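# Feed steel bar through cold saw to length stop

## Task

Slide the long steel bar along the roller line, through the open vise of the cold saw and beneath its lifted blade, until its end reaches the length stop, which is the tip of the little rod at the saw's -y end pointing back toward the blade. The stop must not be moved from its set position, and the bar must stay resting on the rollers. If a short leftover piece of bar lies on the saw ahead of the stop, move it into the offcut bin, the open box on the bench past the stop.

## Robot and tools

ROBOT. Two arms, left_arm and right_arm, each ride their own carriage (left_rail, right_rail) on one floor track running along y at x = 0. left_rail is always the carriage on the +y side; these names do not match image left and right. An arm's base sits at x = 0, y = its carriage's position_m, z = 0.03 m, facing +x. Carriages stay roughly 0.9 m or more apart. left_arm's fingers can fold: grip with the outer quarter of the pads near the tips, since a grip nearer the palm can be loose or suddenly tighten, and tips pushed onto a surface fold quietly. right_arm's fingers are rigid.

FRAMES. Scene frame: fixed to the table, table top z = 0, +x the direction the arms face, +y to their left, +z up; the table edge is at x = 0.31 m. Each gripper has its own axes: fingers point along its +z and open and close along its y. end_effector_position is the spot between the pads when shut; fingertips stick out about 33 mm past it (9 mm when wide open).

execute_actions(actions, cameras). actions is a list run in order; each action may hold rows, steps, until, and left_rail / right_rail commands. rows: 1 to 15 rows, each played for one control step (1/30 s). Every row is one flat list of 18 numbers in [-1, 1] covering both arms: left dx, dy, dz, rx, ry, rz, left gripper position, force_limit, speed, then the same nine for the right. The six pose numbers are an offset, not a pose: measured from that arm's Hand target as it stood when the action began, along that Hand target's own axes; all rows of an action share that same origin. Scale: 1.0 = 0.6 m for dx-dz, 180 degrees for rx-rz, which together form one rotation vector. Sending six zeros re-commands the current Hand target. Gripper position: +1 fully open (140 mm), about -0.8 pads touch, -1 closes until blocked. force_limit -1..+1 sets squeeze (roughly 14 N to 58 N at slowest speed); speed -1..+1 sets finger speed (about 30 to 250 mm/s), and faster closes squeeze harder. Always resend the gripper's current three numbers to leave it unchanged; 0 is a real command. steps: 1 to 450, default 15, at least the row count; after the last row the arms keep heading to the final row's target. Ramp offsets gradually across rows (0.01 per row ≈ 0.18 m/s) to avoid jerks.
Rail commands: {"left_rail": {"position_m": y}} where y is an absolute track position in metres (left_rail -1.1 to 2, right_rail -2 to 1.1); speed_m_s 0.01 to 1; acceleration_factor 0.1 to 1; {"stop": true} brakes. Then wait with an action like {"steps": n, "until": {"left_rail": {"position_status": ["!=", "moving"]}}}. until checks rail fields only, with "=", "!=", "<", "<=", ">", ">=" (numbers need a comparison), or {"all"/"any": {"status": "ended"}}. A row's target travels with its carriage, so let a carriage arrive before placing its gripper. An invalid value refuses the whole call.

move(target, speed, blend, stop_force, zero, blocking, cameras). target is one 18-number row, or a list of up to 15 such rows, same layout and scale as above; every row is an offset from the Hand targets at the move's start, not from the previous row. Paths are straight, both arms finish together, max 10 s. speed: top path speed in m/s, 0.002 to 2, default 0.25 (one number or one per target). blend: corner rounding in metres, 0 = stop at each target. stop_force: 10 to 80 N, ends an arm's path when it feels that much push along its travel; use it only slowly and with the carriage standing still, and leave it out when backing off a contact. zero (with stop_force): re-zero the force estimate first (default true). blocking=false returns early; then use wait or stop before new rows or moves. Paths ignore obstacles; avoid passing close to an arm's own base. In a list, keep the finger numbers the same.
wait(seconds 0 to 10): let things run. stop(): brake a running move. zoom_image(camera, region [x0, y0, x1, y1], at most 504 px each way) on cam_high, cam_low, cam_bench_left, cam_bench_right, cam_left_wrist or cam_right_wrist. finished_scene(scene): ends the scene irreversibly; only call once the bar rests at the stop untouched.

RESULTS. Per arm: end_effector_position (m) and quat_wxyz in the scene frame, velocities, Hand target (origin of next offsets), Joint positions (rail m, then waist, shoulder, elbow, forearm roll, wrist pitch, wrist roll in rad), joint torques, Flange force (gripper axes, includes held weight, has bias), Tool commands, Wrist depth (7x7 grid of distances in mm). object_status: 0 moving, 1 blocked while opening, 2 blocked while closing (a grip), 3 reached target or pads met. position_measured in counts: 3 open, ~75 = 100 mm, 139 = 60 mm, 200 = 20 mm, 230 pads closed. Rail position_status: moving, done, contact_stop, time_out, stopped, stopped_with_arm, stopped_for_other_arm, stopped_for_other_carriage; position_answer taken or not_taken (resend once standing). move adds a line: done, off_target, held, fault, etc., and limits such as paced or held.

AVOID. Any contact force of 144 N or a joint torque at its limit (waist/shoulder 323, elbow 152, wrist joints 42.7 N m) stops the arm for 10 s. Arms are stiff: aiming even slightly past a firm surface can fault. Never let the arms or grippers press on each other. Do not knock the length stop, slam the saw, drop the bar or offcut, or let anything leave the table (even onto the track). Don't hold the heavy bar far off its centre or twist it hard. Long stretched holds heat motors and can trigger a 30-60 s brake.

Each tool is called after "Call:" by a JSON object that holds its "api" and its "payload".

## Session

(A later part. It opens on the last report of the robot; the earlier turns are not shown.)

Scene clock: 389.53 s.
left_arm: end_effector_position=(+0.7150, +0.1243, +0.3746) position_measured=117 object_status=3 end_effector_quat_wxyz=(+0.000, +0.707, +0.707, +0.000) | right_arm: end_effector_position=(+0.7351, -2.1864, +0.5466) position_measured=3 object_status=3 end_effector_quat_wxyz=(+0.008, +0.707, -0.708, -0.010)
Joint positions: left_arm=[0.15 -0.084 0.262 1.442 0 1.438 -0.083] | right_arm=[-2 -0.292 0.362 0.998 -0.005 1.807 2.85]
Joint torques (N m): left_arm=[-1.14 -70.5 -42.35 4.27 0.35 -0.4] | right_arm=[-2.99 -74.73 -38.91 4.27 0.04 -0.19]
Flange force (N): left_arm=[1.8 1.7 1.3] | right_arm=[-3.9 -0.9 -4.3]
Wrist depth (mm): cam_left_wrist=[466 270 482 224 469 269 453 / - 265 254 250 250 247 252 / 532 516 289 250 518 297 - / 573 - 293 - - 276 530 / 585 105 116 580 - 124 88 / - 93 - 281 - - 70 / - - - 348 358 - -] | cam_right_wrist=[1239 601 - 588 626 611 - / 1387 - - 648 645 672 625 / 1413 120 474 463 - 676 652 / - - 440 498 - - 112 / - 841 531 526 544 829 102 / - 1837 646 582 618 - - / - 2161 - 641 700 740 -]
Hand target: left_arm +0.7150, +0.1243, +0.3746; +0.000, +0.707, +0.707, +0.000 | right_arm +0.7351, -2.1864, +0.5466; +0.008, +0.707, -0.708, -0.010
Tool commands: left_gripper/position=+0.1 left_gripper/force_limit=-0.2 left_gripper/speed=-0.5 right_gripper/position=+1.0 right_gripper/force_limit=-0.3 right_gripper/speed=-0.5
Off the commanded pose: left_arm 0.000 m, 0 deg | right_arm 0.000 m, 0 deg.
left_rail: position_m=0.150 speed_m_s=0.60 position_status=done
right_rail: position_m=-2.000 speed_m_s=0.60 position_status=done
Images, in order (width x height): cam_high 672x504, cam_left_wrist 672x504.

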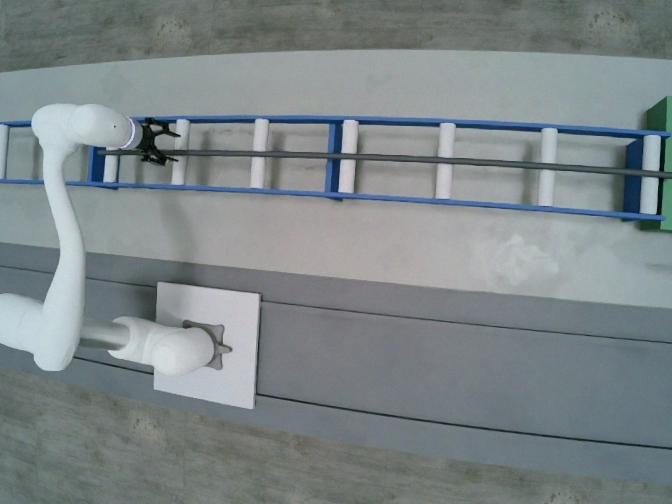

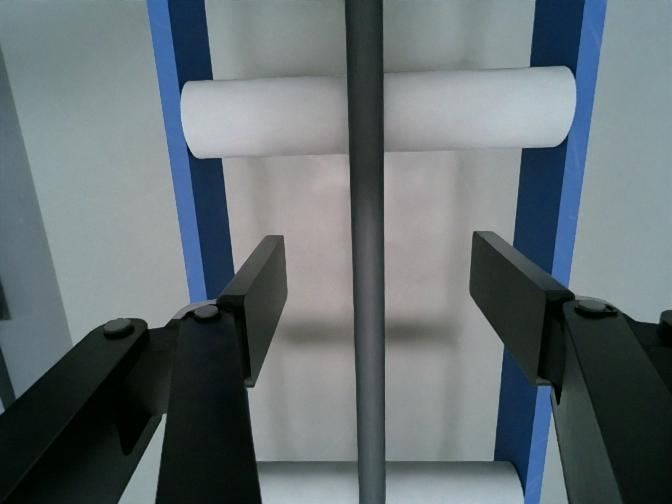

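Call:
{"api": "move", "payload": {"target": [[0,0.003,0.15,0,0,0,0.1,-0.2,-0.5,0,0,0,0,0,0,1,-0.3,-0.5],[0,0.003,0.15,0,0,0,-1,-0.2,-1,0,0,0,0,0,0,1,-0.3,-0.5]], "speed": 0.08, "cameras": []}}

Call:
{"api": "move", "payload": {"target": [0,-0.006,0,0,0,0,-1,-0.2,-1,0,0,0,0,0,0,1,-0.3,-0.5], "speed": 0.04, "cameras": ["cam_high","cam_left_wrist"]}}

Call:
{"api": "zoom_image", "payload": {"camera": "cam_high", "region": [372, 80, 672, 260]}}

Scene clock: 399.07 s.
left_arm: end_effector_position=(+0.7169, +0.1244, +0.2846) position_measured=201 object_status=0 end_effector_quat_wxyz=(+0.000, +0.707, +0.707, +0.000) | right_arm: end_effector_position=(+0.7351, -2.1864, +0.5466) position_measured=3 object_status=3 end_effector_quat_wxyz=(+0.008, +0.707, -0.708, -0.010)
Joint positions: left_arm=[0.15 -0.084 0.295 1.563 0 1.283 -0.083] | right_arm=[-2 -0.292 0.362 0.998 -0.005 1.807 2.85]
Joint torques (N m): left_arm=[-1.4 -69.55 -38.95 4.26 0.43 -0.1] | right_arm=[-2.47 -74.82 -38.89 4.22 0.03 -0.26]
Flange force (N): left_arm=[2.2 0.8 -2.4] | right_arm=[-3.3 -0.9 -4.3]
Wrist depth (mm): cam_left_wrist=[166 192 384 140 161 373 173 / 172 166 164 162 161 160 159 / 427 182 423 173 420 417 192 / - 212 - 159 162 432 203 / - 212 90 95 111 94 204 / - - 79 73 - 71 74 / - - - - - - 71] | cam_right_wrist=[1267 - 583 604 - - - / 1361 - - - - - - / 1450 - 678 685 - 693 136 / - 134 443 497 755 - 112 / - - 542 527 544 896 102 / 1986 1837 - 580 790 - - / - 2345 625 641 685 740 -]
Hand target: left_arm +0.7168, +0.1244, +0.2846; +0.000, +0.707, +0.707, +0.000 | right_arm +0.7351, -2.1864, +0.5466; +0.008, +0.707, -0.708, -0.010
Off the commanded pose: left_arm 0.000 m, 0 deg | right_arm 0.000 m, 0 deg.
left_rail: position_m=0.150 speed_m_s=0.60 position_status=done
right_rail: position_m=-2.000 speed_m_s=0.60 position_status=done
move: done
No camera images: "cameras" was empty.

Scene clock: 399.77 s.
left_arm: end_effector_position=(+0.7132, +0.1244, +0.2846) position_measured=201 object_status=2 end_effector_quat_wxyz=(+0.000, +0.707, +0.707, +0.000) | right_arm: end_effector_position=(+0.7351, -2.1864, +0.5466) position_measured=3 object_status=3 end_effector_quat_wxyz=(+0.008, +0.707, -0.708, -0.010)
Joint positions: left_arm=[0.15 -0.084 0.29 1.571 0 1.281 -0.083] | right_arm=[-2 -0.292 0.362 0.998 -0.005 1.807 2.85]
Joint torques (N m): left_arm=[-2.15 -71.09 -34.65 3.96 4.29 0.01] | right_arm=[-2.91 -74.54 -38.89 4.27 0.07 -0.25]
Flange force (N): left_arm=[2.6 11.1 -0.2] | right_arm=[-4.0 -0.5 -4.1]
Wrist depth (mm): cam_left_wrist=[167 210 377 142 162 373 178 / - 166 164 162 161 160 159 / - 183 181 173 173 409 198 / - 236 450 160 157 432 209 / 489 219 90 95 111 95 199 / - - 79 73 - 71 74 / - - - - - - 71] | cam_right_wrist=[1239 - - - - - 588 / 1361 - - - - - 623 / 1441 - 480 - - - 136 / - - 446 498 - - 112 / - 810 588 526 543 763 102 / 1917 2296 588 585 632 993 - / - 2345 - 635 658 662 -]
Hand target: left_arm +0.7132, +0.1244, +0.2846; +0.000, +0.707, +0.707, +0.000 | right_arm +0.7351, -2.1864, +0.5466; +0.008, +0.707, -0.708, -0.010
Off the commanded pose: left_arm 0.000 m, 0 deg | right_arm 0.000 m, 0 deg.
left_rail: position_m=0.150 speed_m_s=0.60 position_status=done
right_rail: position_m=-2.000 speed_m_s=0.60 position_status=done
move: done
Images, in order (width x height): cam_high 672x504, cam_left_wrist 672x504.

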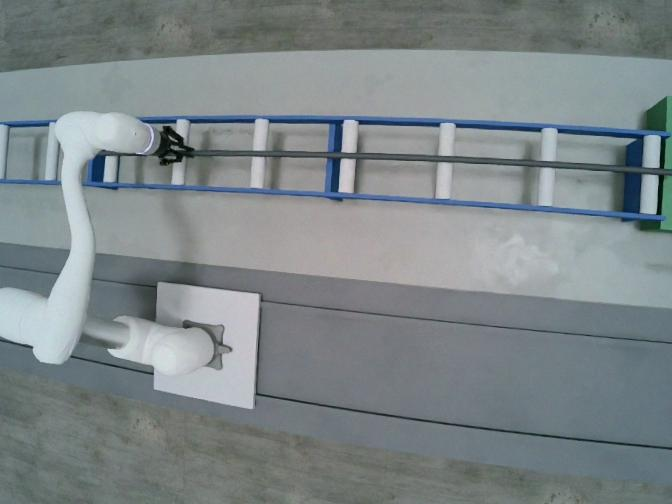

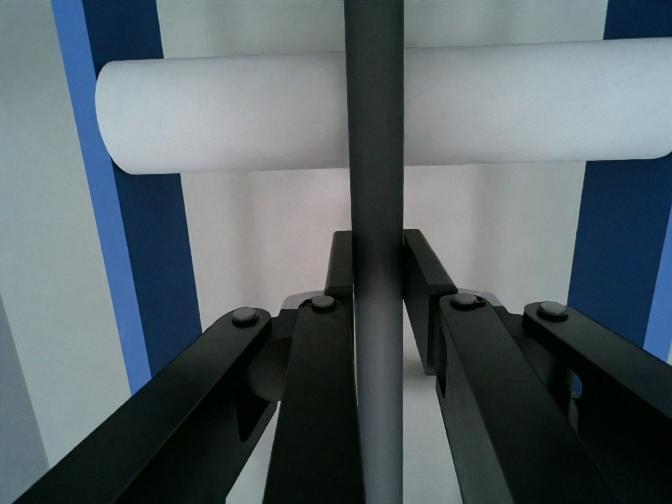

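Scaled by 1.680 from the camera's 672x504 image, which has a finer 960x720 frame.

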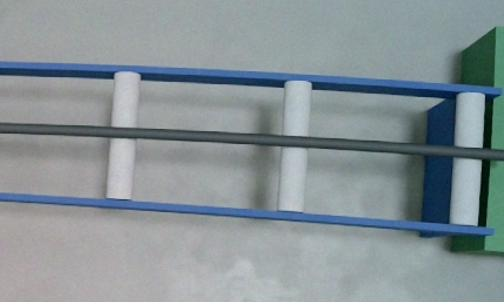

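Call:
{"api": "execute_actions", "payload": {"actions": [{"left_rail":{"position_m":0.0,"speed_m_s":0.1},"steps":400,"until":{"left_rail":{"position_status":["!=","moving"]}}}], "cameras": ["cam_high","cam_bench_right"]}}

Call:
{"api": "zoom_image", "payload": {"camera": "cam_high", "region": [372, 80, 672, 260]}}

Call:
{"api": "zoom_image", "payload": {"camera": "cam_bench_right", "region": [380, 200, 672, 340]}}

Scene clock: 406.10 s.
left_arm: end_effector_position=(+0.7132, -0.0257, +0.2846) position_measured=201 object_status=2 end_effector_quat_wxyz=(+0.000, +0.707, +0.707, +0.000) | right_arm: end_effector_position=(+0.7351, -2.1864, +0.5466) position_measured=3 object_status=3 end_effector_quat_wxyz=(+0.008, +0.707, -0.708, -0.010)
Joint positions: left_arm=[0 -0.084 0.29 1.57 0 1.281 -0.083] | right_arm=[-2 -0.292 0.362 0.998 -0.005 1.807 2.85]
Joint torques (N m): left_arm=[-1.67 -71.28 -36.09 4.12 3.32 0.03] | right_arm=[-2.89 -74.78 -39.06 4.26 0.02 -0.25]
Flange force (N): left_arm=[2.3 8.8 0.0] | right_arm=[-4.1 -0.6 -3.9]
Wrist depth (mm): cam_left_wrist=[166 210 387 141 382 379 196 / - 209 405 145 396 399 197 / - 208 423 157 419 415 208 / - 206 452 160 157 440 209 / - 219 90 95 111 95 200 / - - 79 73 - 71 74 / - - - - - - 71] | cam_right_wrist=[1304 588 585 596 - 606 586 / 1413 - 635 - - 658 - / 1480 125 674 689 711 - 658 / - 126 499 501 702 - 112 / - - - 529 536 - - / 1951 1792 - 588 591 - - / - 2205 658 635 695 740 -]
Hand target: left_arm +0.7132, -0.0256, +0.2846; +0.000, +0.707, +0.707, +0.000 | right_arm +0.7351, -2.1864, +0.5466; +0.008, +0.707, -0.708, -0.010
Tool commands: left_gripper/position=-1.0 left_gripper/force_limit=-0.2 left_gripper/speed=-1.0 right_gripper/position=+1.0 right_gripper/force_limit=-0.3 right_gripper/speed=-0.5
Off the commanded pose: left_arm 0.000 m, 0 deg | right_arm 0.000 m, 0 deg.
left_rail: position_m=0.000 speed_m_s=0.10 position_status=done
right_rail: position_m=-2.000 speed_m_s=0.60 position_status=done
Images, in order (width x height): cam_high 672x504, cam_bench_right 672x504.

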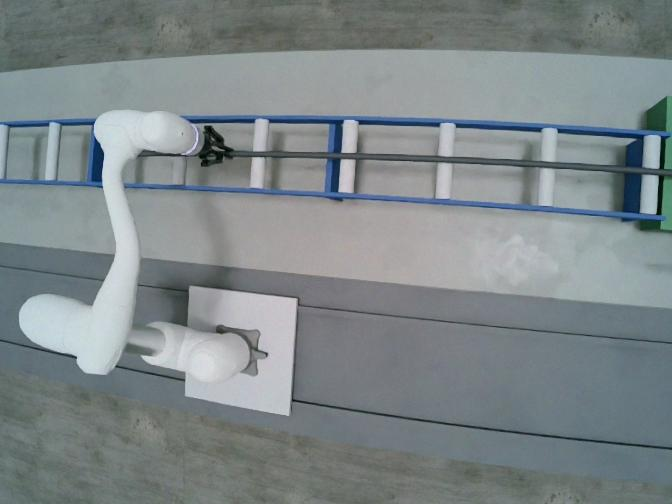

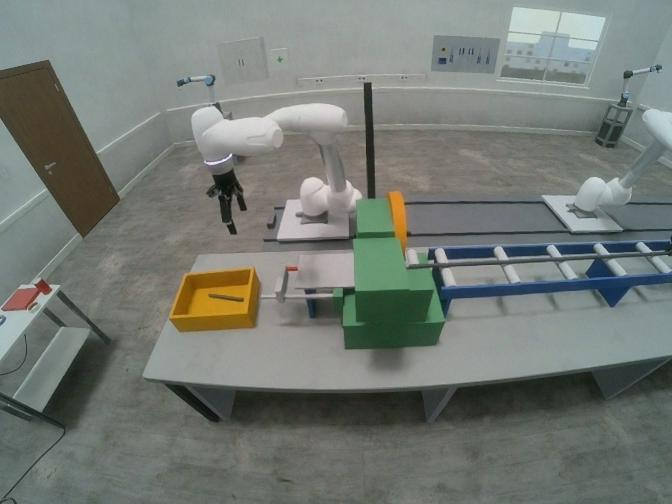

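Scaled by 1.680 from the camera's 672x504 image, which has a finer 960x720 frame.

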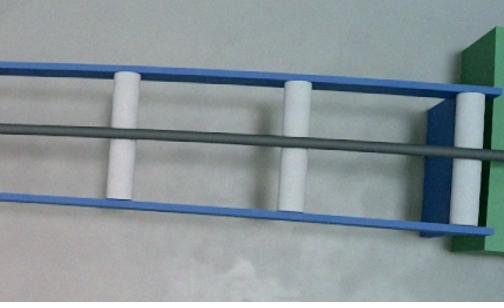

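Scaled by 1.726 from the camera's 672x504 image, which has a finer 960x720 frame.

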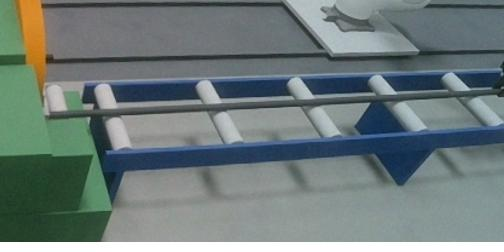

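Call:
{"api": "execute_actions", "payload": {"actions": [{"left_rail":{"position_m":-0.2,"speed_m_s":0.08},"steps":400,"until":{"left_rail":{"position_status":["!=","moving"]}}}], "cameras": ["cam_left_wrist","cam_right_wrist"]}}

Scene clock: 411.60 s.
left_arm: end_effector_position=(+0.7132, -0.2257, +0.2846) position_measured=201 object_status=2 end_effector_quat_wxyz=(+0.000, +0.707, +0.707, +0.000) | right_arm: end_effector_position=(+0.7351, -2.1864, +0.5466) position_measured=3 object_status=3 end_effector_quat_wxyz=(+0.008, +0.707, -0.708, -0.010)
Joint positions: left_arm=[-0.2 -0.084 0.29 1.57 0 1.281 -0.083] | right_arm=[-2 -0.292 0.362 0.998 -0.005 1.807 2.85]
Joint torques (N m): left_arm=[-1.91 -71.3 -37.76 4.21 2.32 0.03] | right_arm=[-2.96 -74.44 -38.9 4.18 0.05 -0.26]
Flange force (N): left_arm=[2.3 6.0 0.3] | right_arm=[-4.2 -0.4 -4.1]
Wrist depth (mm): cam_left_wrist=[167 163 162 154 157 163 163 / 407 196 - 144 391 395 197 / - 208 427 153 415 415 207 / - 206 448 160 433 439 209 / - 219 90 95 111 99 200 / - - 79 73 - 71 74 / - - - - - - 71] | cam_right_wrist=[1336 589 - 643 - 614 - / 1344 - - 654 - - - / 1450 - 449 660 - - 639 / - 126 449 497 758 776 112 / - - 514 530 544 700 - / 1968 1778 660 583 623 - - / - 2273 628 621 735 728 -]
Hand target: left_arm +0.7132, -0.2256, +0.2846; +0.000, +0.707, +0.707, +0.000 | right_arm +0.7351, -2.1864, +0.5466; +0.008, +0.707, -0.708, -0.010
Tool commands: left_gripper/position=-1.0 left_gripper/force_limit=-0.2 left_gripper/speed=-1.0 right_gripper/position=+1.0 right_gripper/force_limit=-0.3 right_gripper/speed=-0.5
Off the commanded pose: left_arm 0.000 m, 0 deg | right_arm 0.000 m, 0 deg.
left_rail: position_m=-0.200 speed_m_s=0.08 position_status=done
right_rail: position_m=-2.000 speed_m_s=0.60 position_status=done
Images, in order (width x height): cam_left_wrist 672x504, cam_right_wrist 672x504.

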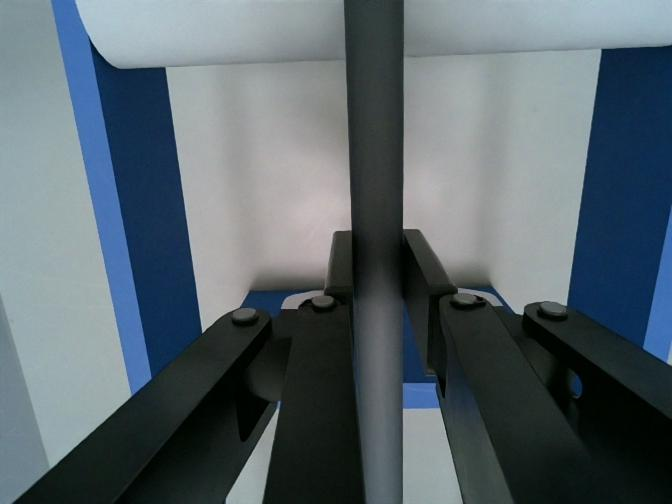

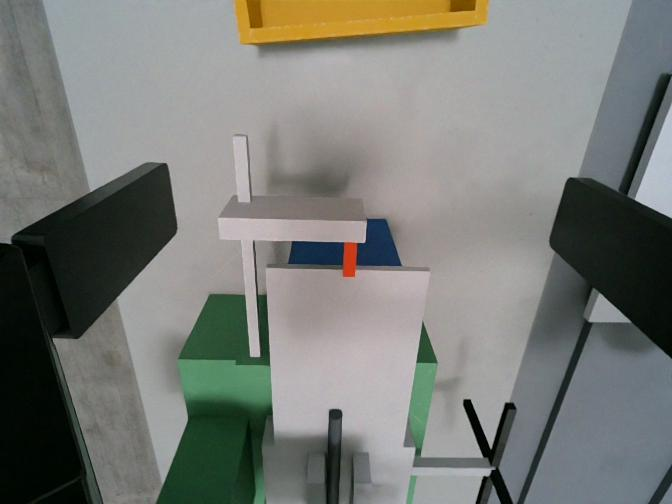

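Call:
{"api": "execute_actions", "payload": {"actions": [{"left_rail":{"position_m":-0.40,"speed_m_s":0.1},"steps":400,"until":{"left_rail":{"position_status":["!=","moving"]}}}], "cameras": ["cam_right_wrist"]}}

Call:
{"api": "zoom_image", "payload": {"camera": "cam_right_wrist", "region": [300, 240, 400, 320]}}

Scene clock: 418.30 s.
left_arm: end_effector_position=(+0.7132, -0.4257, +0.2846) position_measured=201 object_status=2 end_effector_quat_wxyz=(+0.000, +0.707, +0.707, +0.000) | right_arm: end_effector_position=(+0.7351, -2.1864, +0.5466) position_measured=3 object_status=3 end_effector_quat_wxyz=(+0.008, +0.707, -0.708, -0.010)
Joint positions: left_arm=[-0.4 -0.084 0.29 1.57 0 1.281 -0.083] | right_arm=[-2 -0.292 0.362 0.998 -0.005 1.807 2.85]
Joint torques (N m): left_arm=[-1.67 -70.25 -37.5 4.22 1.97 0.04] | right_arm=[-2.83 -75.1 -39.02 4.24 0.05 -0.27]
Flange force (N): left_arm=[2.2 5.2 -0.7] | right_arm=[-3.9 -1.1 -4.2]
Wrist depth (mm): cam_left_wrist=[166 198 371 140 232 378 196 / 176 209 243 233 234 229 206 / - 194 190 185 183 188 183 / 455 185 183 163 177 176 175 / 475 202 96 95 111 95 199 / - - 79 73 - 71 74 / - - - - - - 71] | cam_right_wrist=[1282 - - 554 - - - / 1352 - - - - 645 - / 1432 145 672 - - - 656 / - 146 440 494 774 - 112 / - 832 562 526 514 - - / - 1722 648 579 611 971 - / - 2060 698 630 723 - -]
Hand target: left_arm +0.7132, -0.4256, +0.2846; +0.000, +0.707, +0.707, +0.000 | right_arm +0.7351, -2.1864, +0.5466; +0.008, +0.707, -0.708, -0.010
Tool commands: left_gripper/position=-1.0 left_gripper/force_limit=-0.2 left_gripper/speed=-1.0 right_gripper/position=+1.0 right_gripper/force_limit=-0.3 right_gripper/speed=-0.5
Off the commanded pose: left_arm 0.000 m, 0 deg | right_arm 0.000 m, 0 deg.
left_rail: position_m=-0.400 speed_m_s=0.10 position_status=done
right_rail: position_m=-2.000 speed_m_s=0.60 position_status=done
Images, in order (width x height): cam_right_wrist 672x504.

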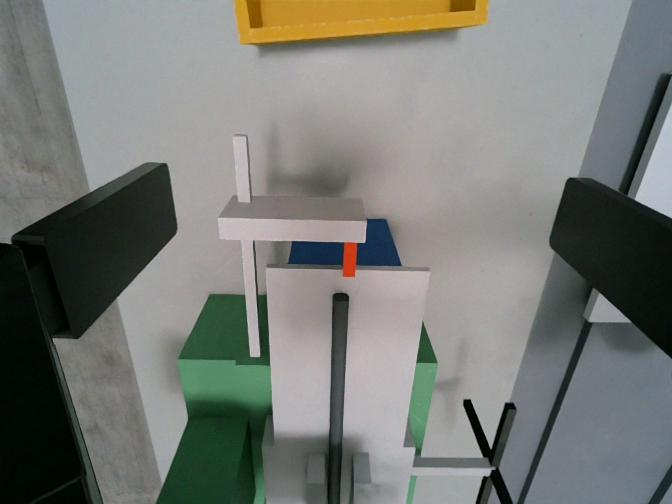

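Scaled by 5.040 from the camera's 672x504 image, which has a finer 960x720 frame.

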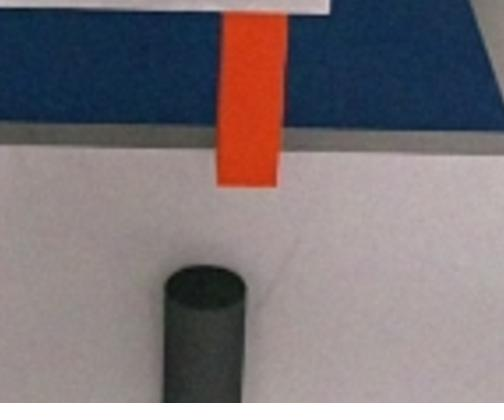

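Call:
{"api": "execute_actions", "payload": {"actions": [{"left_rail":{"position_m":-0.425,"speed_m_s":0.03},"steps":400,"until":{"left_rail":{"position_status":["!=","moving"]}}}], "cameras": ["cam_right_wrist"]}}

Call:
{"api": "zoom_image", "payload": {"camera": "cam_right_wrist", "region": [322, 260, 372, 300]}}

Scene clock: 423.63 s.
left_arm: end_effector_position=(+0.7132, -0.4506, +0.2846) position_measured=201 object_status=2 end_effector_quat_wxyz=(+0.000, +0.707, +0.707, +0.000) | right_arm: end_effector_position=(+0.7351, -2.1864, +0.5466) position_measured=3 object_status=3 end_effector_quat_wxyz=(+0.008, +0.707, -0.708, -0.010)
Joint positions: left_arm=[-0.425 -0.084 0.29 1.57 0 1.281 -0.083] | right_arm=[-2 -0.292 0.362 0.998 -0.005 1.807 2.85]
Joint torques (N m): left_arm=[-2.01 -70.58 -37.61 4.17 2.05 0.03] | right_arm=[-2.9 -74.49 -39.1 4.24 0.03 -0.27]
Flange force (N): left_arm=[2.7 5.3 -0.6] | right_arm=[-4.3 0.2 -3.7]
Wrist depth (mm): cam_left_wrist=[167 211 230 141 225 224 196 / 405 197 408 146 181 389 196 / - 177 175 173 171 169 168 / - 196 448 161 176 186 190 / - 219 90 95 111 99 200 / - - 79 73 - 71 74 / - - - - - - 71] | cam_right_wrist=[1274 - - 618 570 593 - / 1361 633 637 648 645 607 - / 1460 125 685 678 680 - 652 / - - 445 495 752 771 112 / - - 550 526 530 - - / 1951 2060 579 586 893 893 954 / - 2100 635 623 711 732 -]
Hand target: left_arm +0.7132, -0.4506, +0.2846; +0.000, +0.707, +0.707, +0.000 | right_arm +0.7351, -2.1864, +0.5466; +0.008, +0.707, -0.708, -0.010
Tool commands: left_gripper/position=-1.0 left_gripper/force_limit=-0.2 left_gripper/speed=-1.0 right_gripper/position=+1.0 right_gripper/force_limit=-0.3 right_gripper/speed=-0.5
Off the commanded pose: left_arm 0.000 m, 0 deg | right_arm 0.000 m, 0 deg.
left_rail: position_m=-0.425 speed_m_s=0.03 position_status=done
right_rail: position_m=-2.000 speed_m_s=0.60 position_status=done
Images, in order (width x height): cam_right_wrist 672x504.

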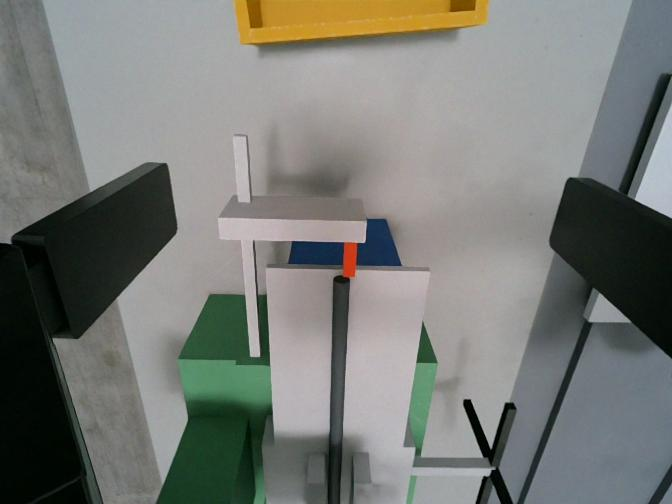

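Scaled by 10.080 from the camera's 672x504 image, which has a finer 960x720 frame.

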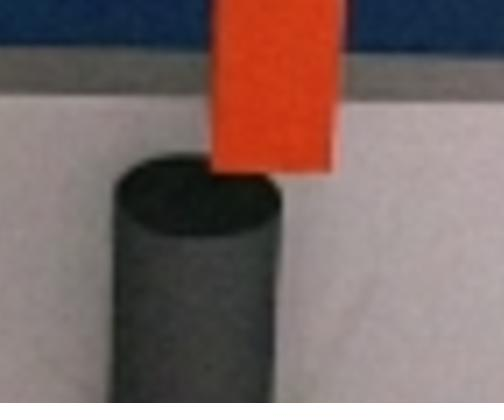

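Call:
{"api": "execute_actions", "payload": {"actions": [{"left_rail":{"position_m":-0.430,"speed_m_s":0.01},"steps":60,"until":{"left_rail":{"position_status":["!=","moving"]}}}], "cameras": ["cam_right_wrist"]}}

Call:
{"api": "zoom_image", "payload": {"camera": "cam_right_wrist", "region": [322, 260, 372, 300]}}

Scene clock: 446.80 s.
left_arm: end_effector_position=(+0.7132, -0.4557, +0.2846) position_measured=201 object_status=2 end_effector_quat_wxyz=(+0.000, +0.707, +0.707, +0.000) | right_arm: end_effector_position=(+0.7351, -2.1864, +0.5466) position_measured=3 object_status=3 end_effector_quat_wxyz=(+0.008, +0.707, -0.708, -0.010)
Joint positions: left_arm=[-0.43 -0.084 0.29 1.57 0 1.281 -0.083] | right_arm=[-2 -0.292 0.362 0.998 -0.005 1.807 2.85]
Joint torques (N m): left_arm=[-1.69 -70.66 -37.75 4.19 1.98 0.02] | right_arm=[-3.21 -74.56 -39.05 4.19 0 -0.25]
Flange force (N): left_arm=[2.1 5.5 -0.2] | right_arm=[-4.7 -0.2 -3.9]
Wrist depth (mm): cam_left_wrist=[167 211 229 144 223 229 196 / 409 196 399 144 391 389 179 / 435 175 173 171 169 168 167 / - 195 444 160 181 432 199 / - 218 90 95 111 95 200 / - - 79 73 - 71 74 / - - - - - - 71] | cam_right_wrist=[606 - - 531 - - 614 / 1621 646 639 - - 645 633 / 1460 118 - - - - 668 / - 136 499 494 - - 112 / - - 539 524 542 - - / 1951 1853 576 580 787 963 - / - 2250 641 630 689 670 -]
Hand target: left_arm +0.7132, -0.4557, +0.2846; +0.000, +0.707, +0.707, +0.000 | right_arm +0.7351, -2.1864, +0.5466; +0.008, +0.707, -0.708, -0.010
Tool commands: left_gripper/position=-1.0 left_gripper/force_limit=-0.2 left_gripper/speed=-1.0 right_gripper/position=+1.0 right_gripper/force_limit=-0.3 right_gripper/speed=-0.5
Off the commanded pose: left_arm 0.000 m, 0 deg | right_arm 0.000 m, 0 deg.
left_rail: position_m=-0.430 speed_m_s=0.01 position_status=done
right_rail: position_m=-2.000 speed_m_s=0.60 position_status=done
Images, in order (width x height): cam_right_wrist 672x504.

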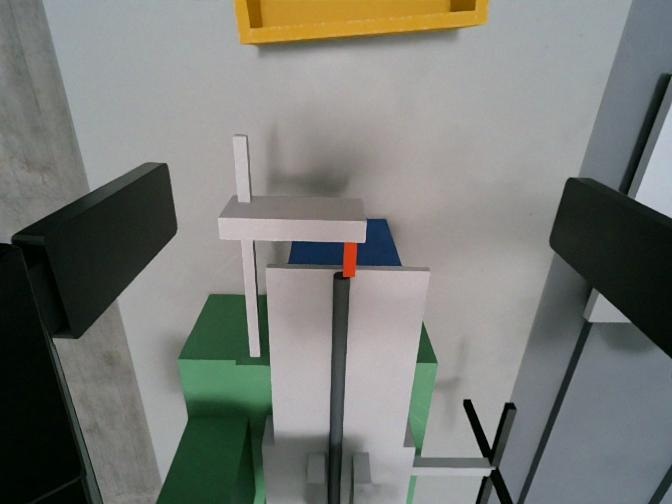

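Scaled by 10.080 from the camera's 672x504 image, which has a finer 960x720 frame.

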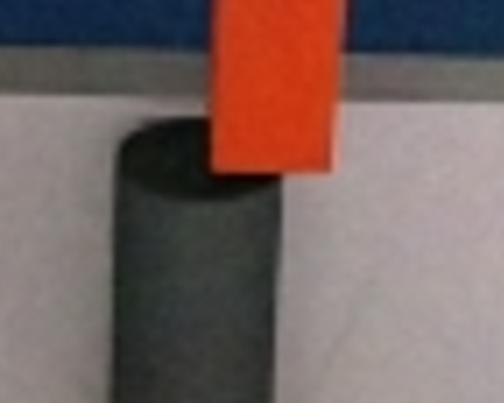

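Call:
{"api": "execute_actions", "payload": {"actions": [{"left_rail":{"position_m":-0.431},"steps":60,"until":{"left_rail":{"position_status":["!=","moving"]}}}], "cameras": ["cam_right_wrist"]}}

Call:
{"api": "zoom_image", "payload": {"camera": "cam_right_wrist", "region": [322, 260, 372, 300]}}

Scene clock: 450.40 s.
left_arm: end_effector_position=(+0.7132, -0.4566, +0.2846) position_measured=201 object_status=2 end_effector_quat_wxyz=(+0.000, +0.707, +0.707, +0.000) | right_arm: end_effector_position=(+0.7351, -2.1864, +0.5466) position_measured=3 object_status=3 end_effector_quat_wxyz=(+0.008, +0.707, -0.708, -0.010)
Joint positions: left_arm=[-0.431 -0.084 0.29 1.57 0 1.281 -0.083] | right_arm=[-2 -0.292 0.362 0.998 -0.005 1.807 2.85]
Joint torques (N m): left_arm=[-1.91 -70.69 -37.86 4.08 1.96 0.03] | right_arm=[-2.93 -74.34 -38.85 4.24 0.15 -0.24]
Flange force (N): left_arm=[2.6 5.1 -0.1] | right_arm=[-4.1 -0.2 -4.0]
Wrist depth (mm): cam_left_wrist=[167 212 229 143 225 236 197 / - 196 405 145 391 177 179 / 431 175 173 170 170 168 166 / - 196 464 160 182 435 199 / 478 219 96 95 111 94 200 / - - 79 73 - 71 74 / - - - - - - 71] | cam_right_wrist=[1282 - - - - - - / 1378 - 658 - - - 637 / 1441 125 437 685 - - 648 / - 146 495 499 597 - 112 / - - 524 525 514 - 102 / 1951 2060 - 579 614 - - / - 2120 654 625 689 678 -]
Hand target: left_arm +0.7132, -0.4566, +0.2846; +0.000, +0.707, +0.707, +0.000 | right_arm +0.7351, -2.1864, +0.5466; +0.008, +0.707, -0.708, -0.010
Tool commands: left_gripper/position=-1.0 left_gripper/force_limit=-0.2 left_gripper/speed=-1.0 right_gripper/position=+1.0 right_gripper/force_limit=-0.3 right_gripper/speed=-0.5
Off the commanded pose: left_arm 0.000 m, 0 deg | right_arm 0.000 m, 0 deg.
left_rail: position_m=-0.431 speed_m_s=0.01 position_status=done
right_rail: position_m=-2.000 speed_m_s=0.60 position_status=done
Images, in order (width x height): cam_right_wrist 672x504.

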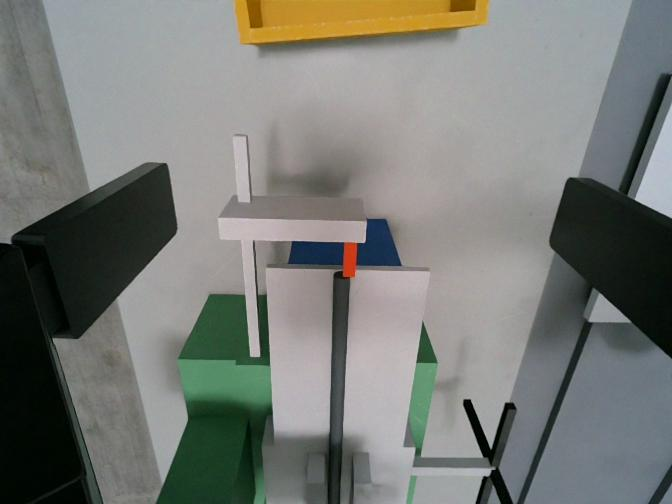

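Scaled by 10.080 from the camera's 672x504 image, which has a finer 960x720 frame.

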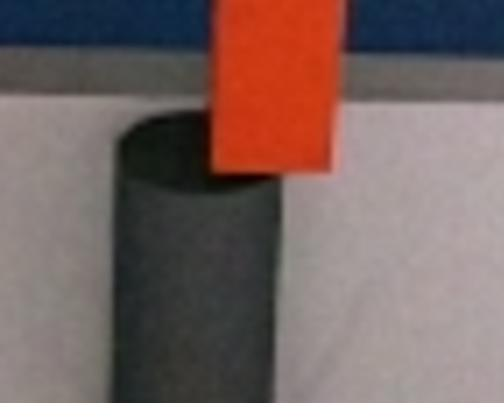

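Call:
{"api": "execute_actions", "payload": {"actions": [{"left_rail":{"position_m":-0.432},"steps":60,"until":{"left_rail":{"position_status":["!=","moving"]}}}], "cameras": ["cam_right_wrist"]}}

Call:
{"api": "zoom_image", "payload": {"camera": "cam_right_wrist", "region": [322, 260, 372, 300]}}

Scene clock: 456.33 s.
left_arm: end_effector_position=(+0.7132, -0.4577, +0.2846) position_measured=201 object_status=2 end_effector_quat_wxyz=(+0.000, +0.707, +0.707, +0.000) | right_arm: end_effector_position=(+0.7351, -2.1864, +0.5466) position_measured=3 object_status=3 end_effector_quat_wxyz=(+0.008, +0.707, -0.708, -0.010)
Joint positions: left_arm=[-0.432 -0.084 0.29 1.57 0 1.281 -0.083] | right_arm=[-2 -0.292 0.362 0.998 -0.005 1.807 2.85]
Joint torques (N m): left_arm=[-1.87 -70.67 -37.85 4.17 2.03 0.03] | right_arm=[-2.83 -75.01 -39.09 4.24 -0.05 -0.25]
Flange force (N): left_arm=[2.3 5.3 0.1] | right_arm=[-3.8 -0.9 -4.1]
Wrist depth (mm): cam_left_wrist=[167 212 229 143 226 239 196 / 406 197 404 174 173 172 179 / 439 175 173 171 169 167 166 / 453 196 454 160 185 187 208 / 496 219 96 95 111 94 199 / - - 79 73 - 71 74 / - - - - - - 71] | cam_right_wrist=[1142 591 596 593 - 606 - / 1361 - - 641 - 643 - / 1441 134 689 - 707 - 687 / - 135 488 495 - - 112 / - 835 574 524 529 - 102 / 1951 2227 662 583 639 878 - / - 2161 632 628 695 732 -]
Hand target: left_arm +0.7132, -0.4577, +0.2846; +0.000, +0.707, +0.707, +0.000 | right_arm +0.7351, -2.1864, +0.5466; +0.008, +0.707, -0.708, -0.010
Tool commands: left_gripper/position=-1.0 left_gripper/force_limit=-0.2 left_gripper/speed=-1.0 right_gripper/position=+1.0 right_gripper/force_limit=-0.3 right_gripper/speed=-0.5
Off the commanded pose: left_arm 0.000 m, 0 deg | right_arm 0.000 m, 0 deg.
left_rail: position_m=-0.432 speed_m_s=0.01 position_status=done
right_rail: position_m=-2.000 speed_m_s=0.60 position_status=done
Images, in order (width x height): cam_right_wrist 672x504.

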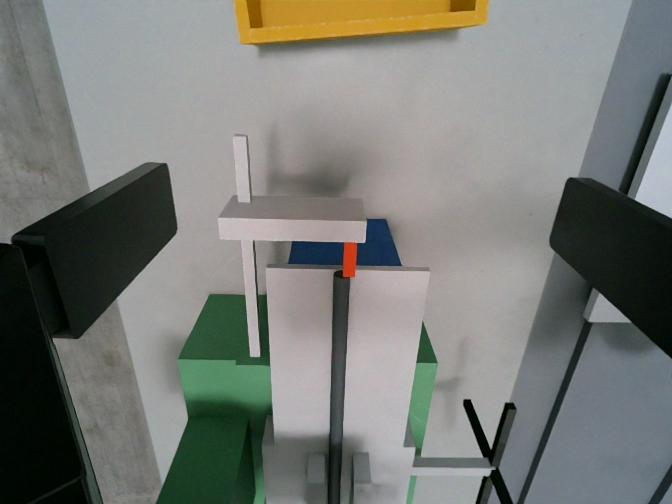

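Scaled by 10.080 from the camera's 672x504 image, which has a finer 960x720 frame.

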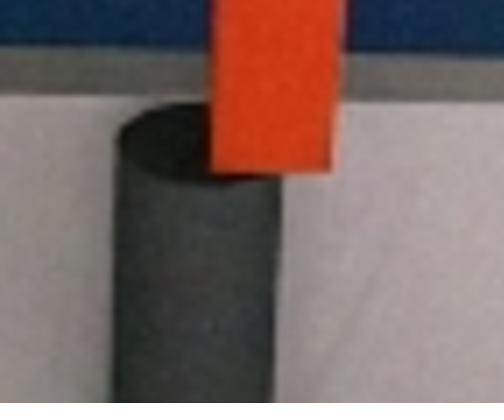

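Call:
{"api": "execute_actions", "payload": {"actions": [{"left_rail":{"position_m":-0.4327},"steps":60,"until":{"left_rail":{"position_status":["!=","moving"]}}}], "cameras": ["cam_right_wrist"]}}

Call:
{"api": "zoom_image", "payload": {"camera": "cam_right_wrist", "region": [322, 260, 372, 300]}}

Scene clock: 467.07 s.
left_arm: end_effector_position=(+0.7132, -0.4583, +0.2846) position_measured=201 object_status=2 end_effector_quat_wxyz=(+0.000, +0.707, +0.707, +0.000) | right_arm: end_effector_position=(+0.7351, -2.1864, +0.5466) position_measured=3 object_status=3 end_effector_quat_wxyz=(+0.008, +0.707, -0.708, -0.010)
Joint positions: left_arm=[-0.433 -0.084 0.29 1.57 0 1.281 -0.083] | right_arm=[-2 -0.292 0.362 0.998 -0.005 1.807 2.85]
Joint torques (N m): left_arm=[-9.77 -70.32 -38.42 0.69 1.49 0.03] | right_arm=[-3.03 -74.8 -39.11 4.21 0.15 -0.2]
Flange force (N): left_arm=[13.7 4.6 -0.4] | right_arm=[-4.2 -0.6 -3.6]
Wrist depth (mm): cam_left_wrist=[167 211 228 144 223 244 196 / 177 196 410 145 393 389 179 / 437 175 172 171 169 168 166 / - 196 185 159 185 435 209 / 487 218 90 95 111 94 200 / - - 79 73 - 71 74 / - - - - - - 71] | cam_right_wrist=[1253 - 599 591 604 - - / 1336 - 648 676 606 650 668 / 1432 125 680 755 - 680 676 / - 126 433 494 774 768 112 / - - 645 529 536 907 102 / 1951 2250 582 583 628 885 - / - 2273 643 623 693 668 -]
Hand target: left_arm +0.7132, -0.4583, +0.2846; +0.000, +0.707, +0.707, +0.000 | right_arm +0.7351, -2.1864, +0.5466; +0.008, +0.707, -0.708, -0.010
Tool commands: left_gripper/position=-1.0 left_gripper/force_limit=-0.2 left_gripper/speed=-1.0 right_gripper/position=+1.0 right_gripper/force_limit=-0.3 right_gripper/speed=-0.5
Off the commanded pose: left_arm 0.000 m, 0 deg | right_arm 0.000 m, 0 deg.
left_rail: position_m=-0.433 speed_m_s=0.01 position_status=done
right_rail: position_m=-2.000 speed_m_s=0.60 position_status=done
Images, in order (width x height): cam_right_wrist 672x504.

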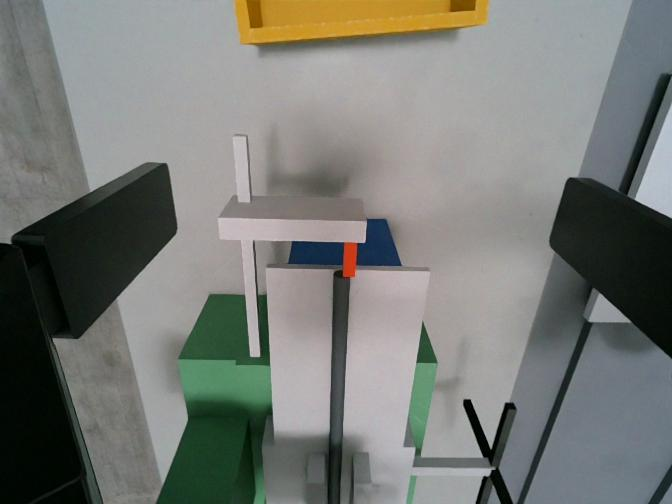

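Scaled by 10.080 from the camera's 672x504 image, which has a finer 960x720 frame.

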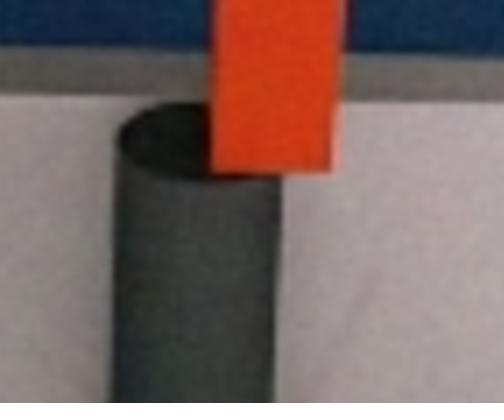

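Contact. Release.

Call:
{"api": "move", "payload": {"target": [0,0,0,0,0,0,0.1,-0.2,-0.5,0,0,0,0,0,0,1,-0.3,-0.5], "cameras": []}}

Call:
{"api": "wait", "payload": {"seconds": 0.8, "cameras": []}}

Call:
{"api": "move", "payload": {"target": [0,0,-0.25,0,0,0,0.1,-0.2,-0.5,0,0,0,0,0,0,1,-0.3,-0.5], "cameras": ["cam_right_wrist","cam_high"]}}

Call:
{"api": "zoom_image", "payload": {"camera": "cam_right_wrist", "region": [322, 260, 372, 300]}}

Scene clock: 472.23 s.
left_arm: end_effector_position=(+0.7132, -0.4584, +0.2846) position_measured=117 object_status=0 end_effector_quat_wxyz=(+0.000, +0.707, +0.707, +0.000) | right_arm: end_effector_position=(+0.7351, -2.1864, +0.5466) position_measured=3 object_status=3 end_effector_quat_wxyz=(+0.008, +0.707, -0.708, -0.010)
Joint positions: left_arm=[-0.433 -0.084 0.29 1.57 0 1.281 -0.083] | right_arm=[-2 -0.292 0.362 0.998 -0.005 1.807 2.85]
Joint torques (N m): left_arm=[-1.46 -71.6 -40.91 4.15 0.37 -0.36] | right_arm=[-2.63 -74.84 -38.97 4.23 0.06 -0.25]
Flange force (N): left_arm=[2.0 0.9 1.2] | right_arm=[-3.7 -0.7 -4.1]
Wrist depth (mm): cam_left_wrist=[165 211 228 139 230 239 196 / - 196 403 144 170 173 187 / - 175 172 170 168 167 166 / 455 196 185 166 440 154 209 / - 199 116 170 462 124 96 / - 93 - 179 179 - 70 / - - - 187 518 - -] | cam_right_wrist=[1282 602 - - - - - / 1378 - 643 - - - - / - 124 685 465 - - 136 / - 126 497 499 - - 112 / - 838 551 521 550 - 102 / 1951 1951 571 580 630 - - / - 2080 606 619 680 672 -]
Hand target: left_arm +0.7132, -0.4584, +0.2846; +0.000, +0.707, +0.707, +0.000 | right_arm +0.7351, -2.1864, +0.5466; +0.008, +0.707, -0.708, -0.010
Off the commanded pose: left_arm 0.000 m, 0 deg | right_arm 0.000 m, 0 deg.
left_rail: position_m=-0.433 speed_m_s=0.01 position_status=done
right_rail: position_m=-2.000 speed_m_s=0.60 position_status=done
move: done
No camera images: "cameras" was empty.

Scene clock: 473.03 s.
left_arm: end_effector_position=(+0.7132, -0.4583, +0.2846) position_measured=117 object_status=3 end_effector_quat_wxyz=(+0.000, +0.707, +0.707, +0.000) | right_arm: end_effector_position=(+0.7351, -2.1864, +0.5466) position_measured=3 object_status=3 end_effector_quat_wxyz=(+0.008, +0.707, -0.708, -0.010)
Joint positions: left_arm=[-0.433 -0.084 0.29 1.57 0 1.281 -0.083] | right_arm=[-2 -0.292 0.362 0.998 -0.005 1.807 2.85]
Joint torques (N m): left_arm=[-1.1 -71.51 -40.91 4.15 0.37 -0.37] | right_arm=[-3 -74.47 -38.97 4.22 0.07 -0.26]
Flange force (N): left_arm=[2.2 0.8 1.3] | right_arm=[-4.4 -0.2 -4.0]
Wrist depth (mm): cam_left_wrist=[165 211 228 139 229 238 196 / - 196 403 145 176 172 187 / 438 174 172 170 169 167 166 / - 195 185 185 438 149 210 / 478 198 116 464 463 124 96 / - 93 499 487 490 - 70 / - - - 519 524 - -] | cam_right_wrist=[1253 619 - - 641 - 630 / 1312 633 - - - - 709 / 1413 124 452 - 693 698 664 / - - 440 494 - - 112 / - - 571 526 508 - - / 1951 1807 711 580 612 942 - / - 2140 641 625 678 725 -]
Hand target: left_arm +0.7132, -0.4583, +0.2846; +0.000, +0.707, +0.707, +0.000 | right_arm +0.7351, -2.1864, +0.5466; +0.008, +0.707, -0.708, -0.010
Tool commands: left_gripper/position=+0.1 left_gripper/force_limit=-0.2 left_gripper/speed=-0.5 right_gripper/position=+1.0 right_gripper/force_limit=-0.3 right_gripper/speed=-0.5
Off the commanded pose: left_arm 0.000 m, 0 deg | right_arm 0.000 m, 0 deg.
left_rail: position_m=-0.433 speed_m_s=0.01 position_status=done
right_rail: position_m=-2.000 speed_m_s=0.60 position_status=done
wait: 0.80 s
No camera images: "cameras" was empty.

Scene clock: 474.07 s.
left_arm: end_effector_position=(+0.7132, -0.4583, +0.4346) position_measured=117 object_status=3 end_effector_quat_wxyz=(+0.000, +0.707, +0.707, +0.000) | right_arm: end_effector_position=(+0.7351, -2.1864, +0.5466) position_measured=3 object_status=3 end_effector_quat_wxyz=(+0.008, +0.707, -0.708, -0.010)
Joint positions: left_arm=[-0.433 -0.084 0.251 1.348 0 1.542 -0.083] | right_arm=[-2 -0.292 0.362 0.998 -0.005 1.807 2.85]
Joint torques (N m): left_arm=[-1.19 -70.98 -42.58 4.31 0.33 -0.39] | right_arm=[-3.21 -75.14 -39.25 4.23 0.06 -0.18]
Flange force (N): left_arm=[2.3 3.5 0.8] | right_arm=[-4.3 -0.8 -3.6]
Wrist depth (mm): cam_left_wrist=[534 - 345 371 371 342 517 / - 557 349 316 466 320 516 / 606 580 332 318 320 348 569 / 621 609 163 617 - 154 589 / - 106 116 364 - 124 89 / - 93 486 685 677 - 70 / - - 419 409 411 - -] | cam_right_wrist=[1304 - 609 - - 602 619 / 1352 - 750 674 - - - / 1441 - 434 472 - - 125 / - - 455 498 742 - 112 / - 826 - 520 805 - - / - 1986 698 585 601 - - / - 2140 625 628 693 716 -]
Hand target: left_arm +0.7132, -0.4583, +0.4346; +0.000, +0.707, +0.707, +0.000 | right_arm +0.7351, -2.1864, +0.5466; +0.008, +0.707, -0.708, -0.010
Off the commanded pose: left_arm 0.000 m, 0 deg | right_arm 0.000 m, 0 deg.
left_rail: position_m=-0.433 speed_m_s=0.01 position_status=done
right_rail: position_m=-2.000 speed_m_s=0.60 position_status=done
move: done
Images, in order (width x height): cam_high 672x504, cam_right_wrist 672x504.

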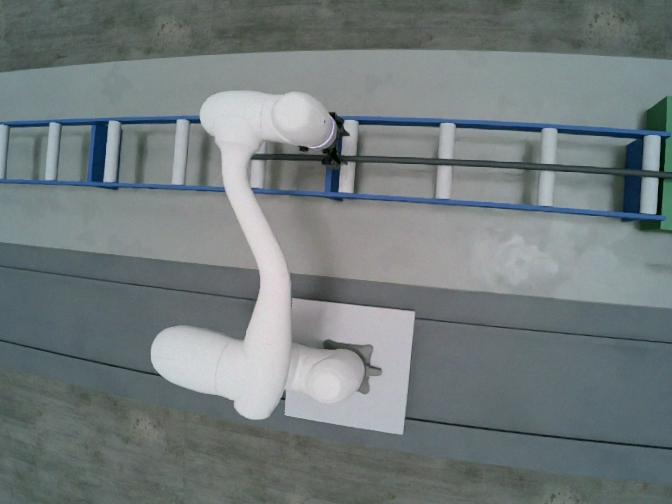

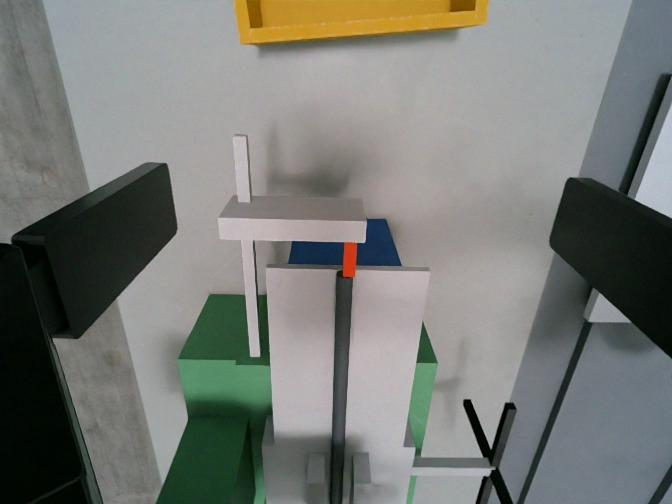

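Scaled by 10.080 from the camera's 672x504 image, which has a finer 960x720 frame.

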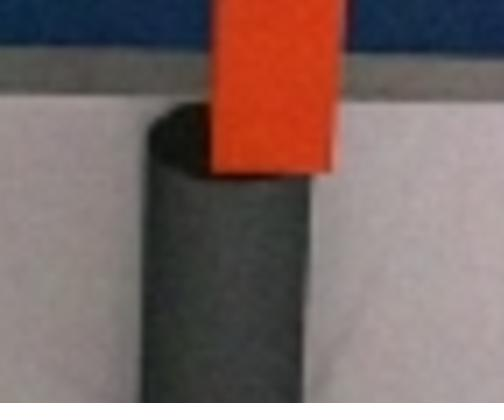

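Still touching; stop unmoved.

Call:
{"api": "finished_scene", "payload": {"scene": 2}}

The scene is finished: the task was done.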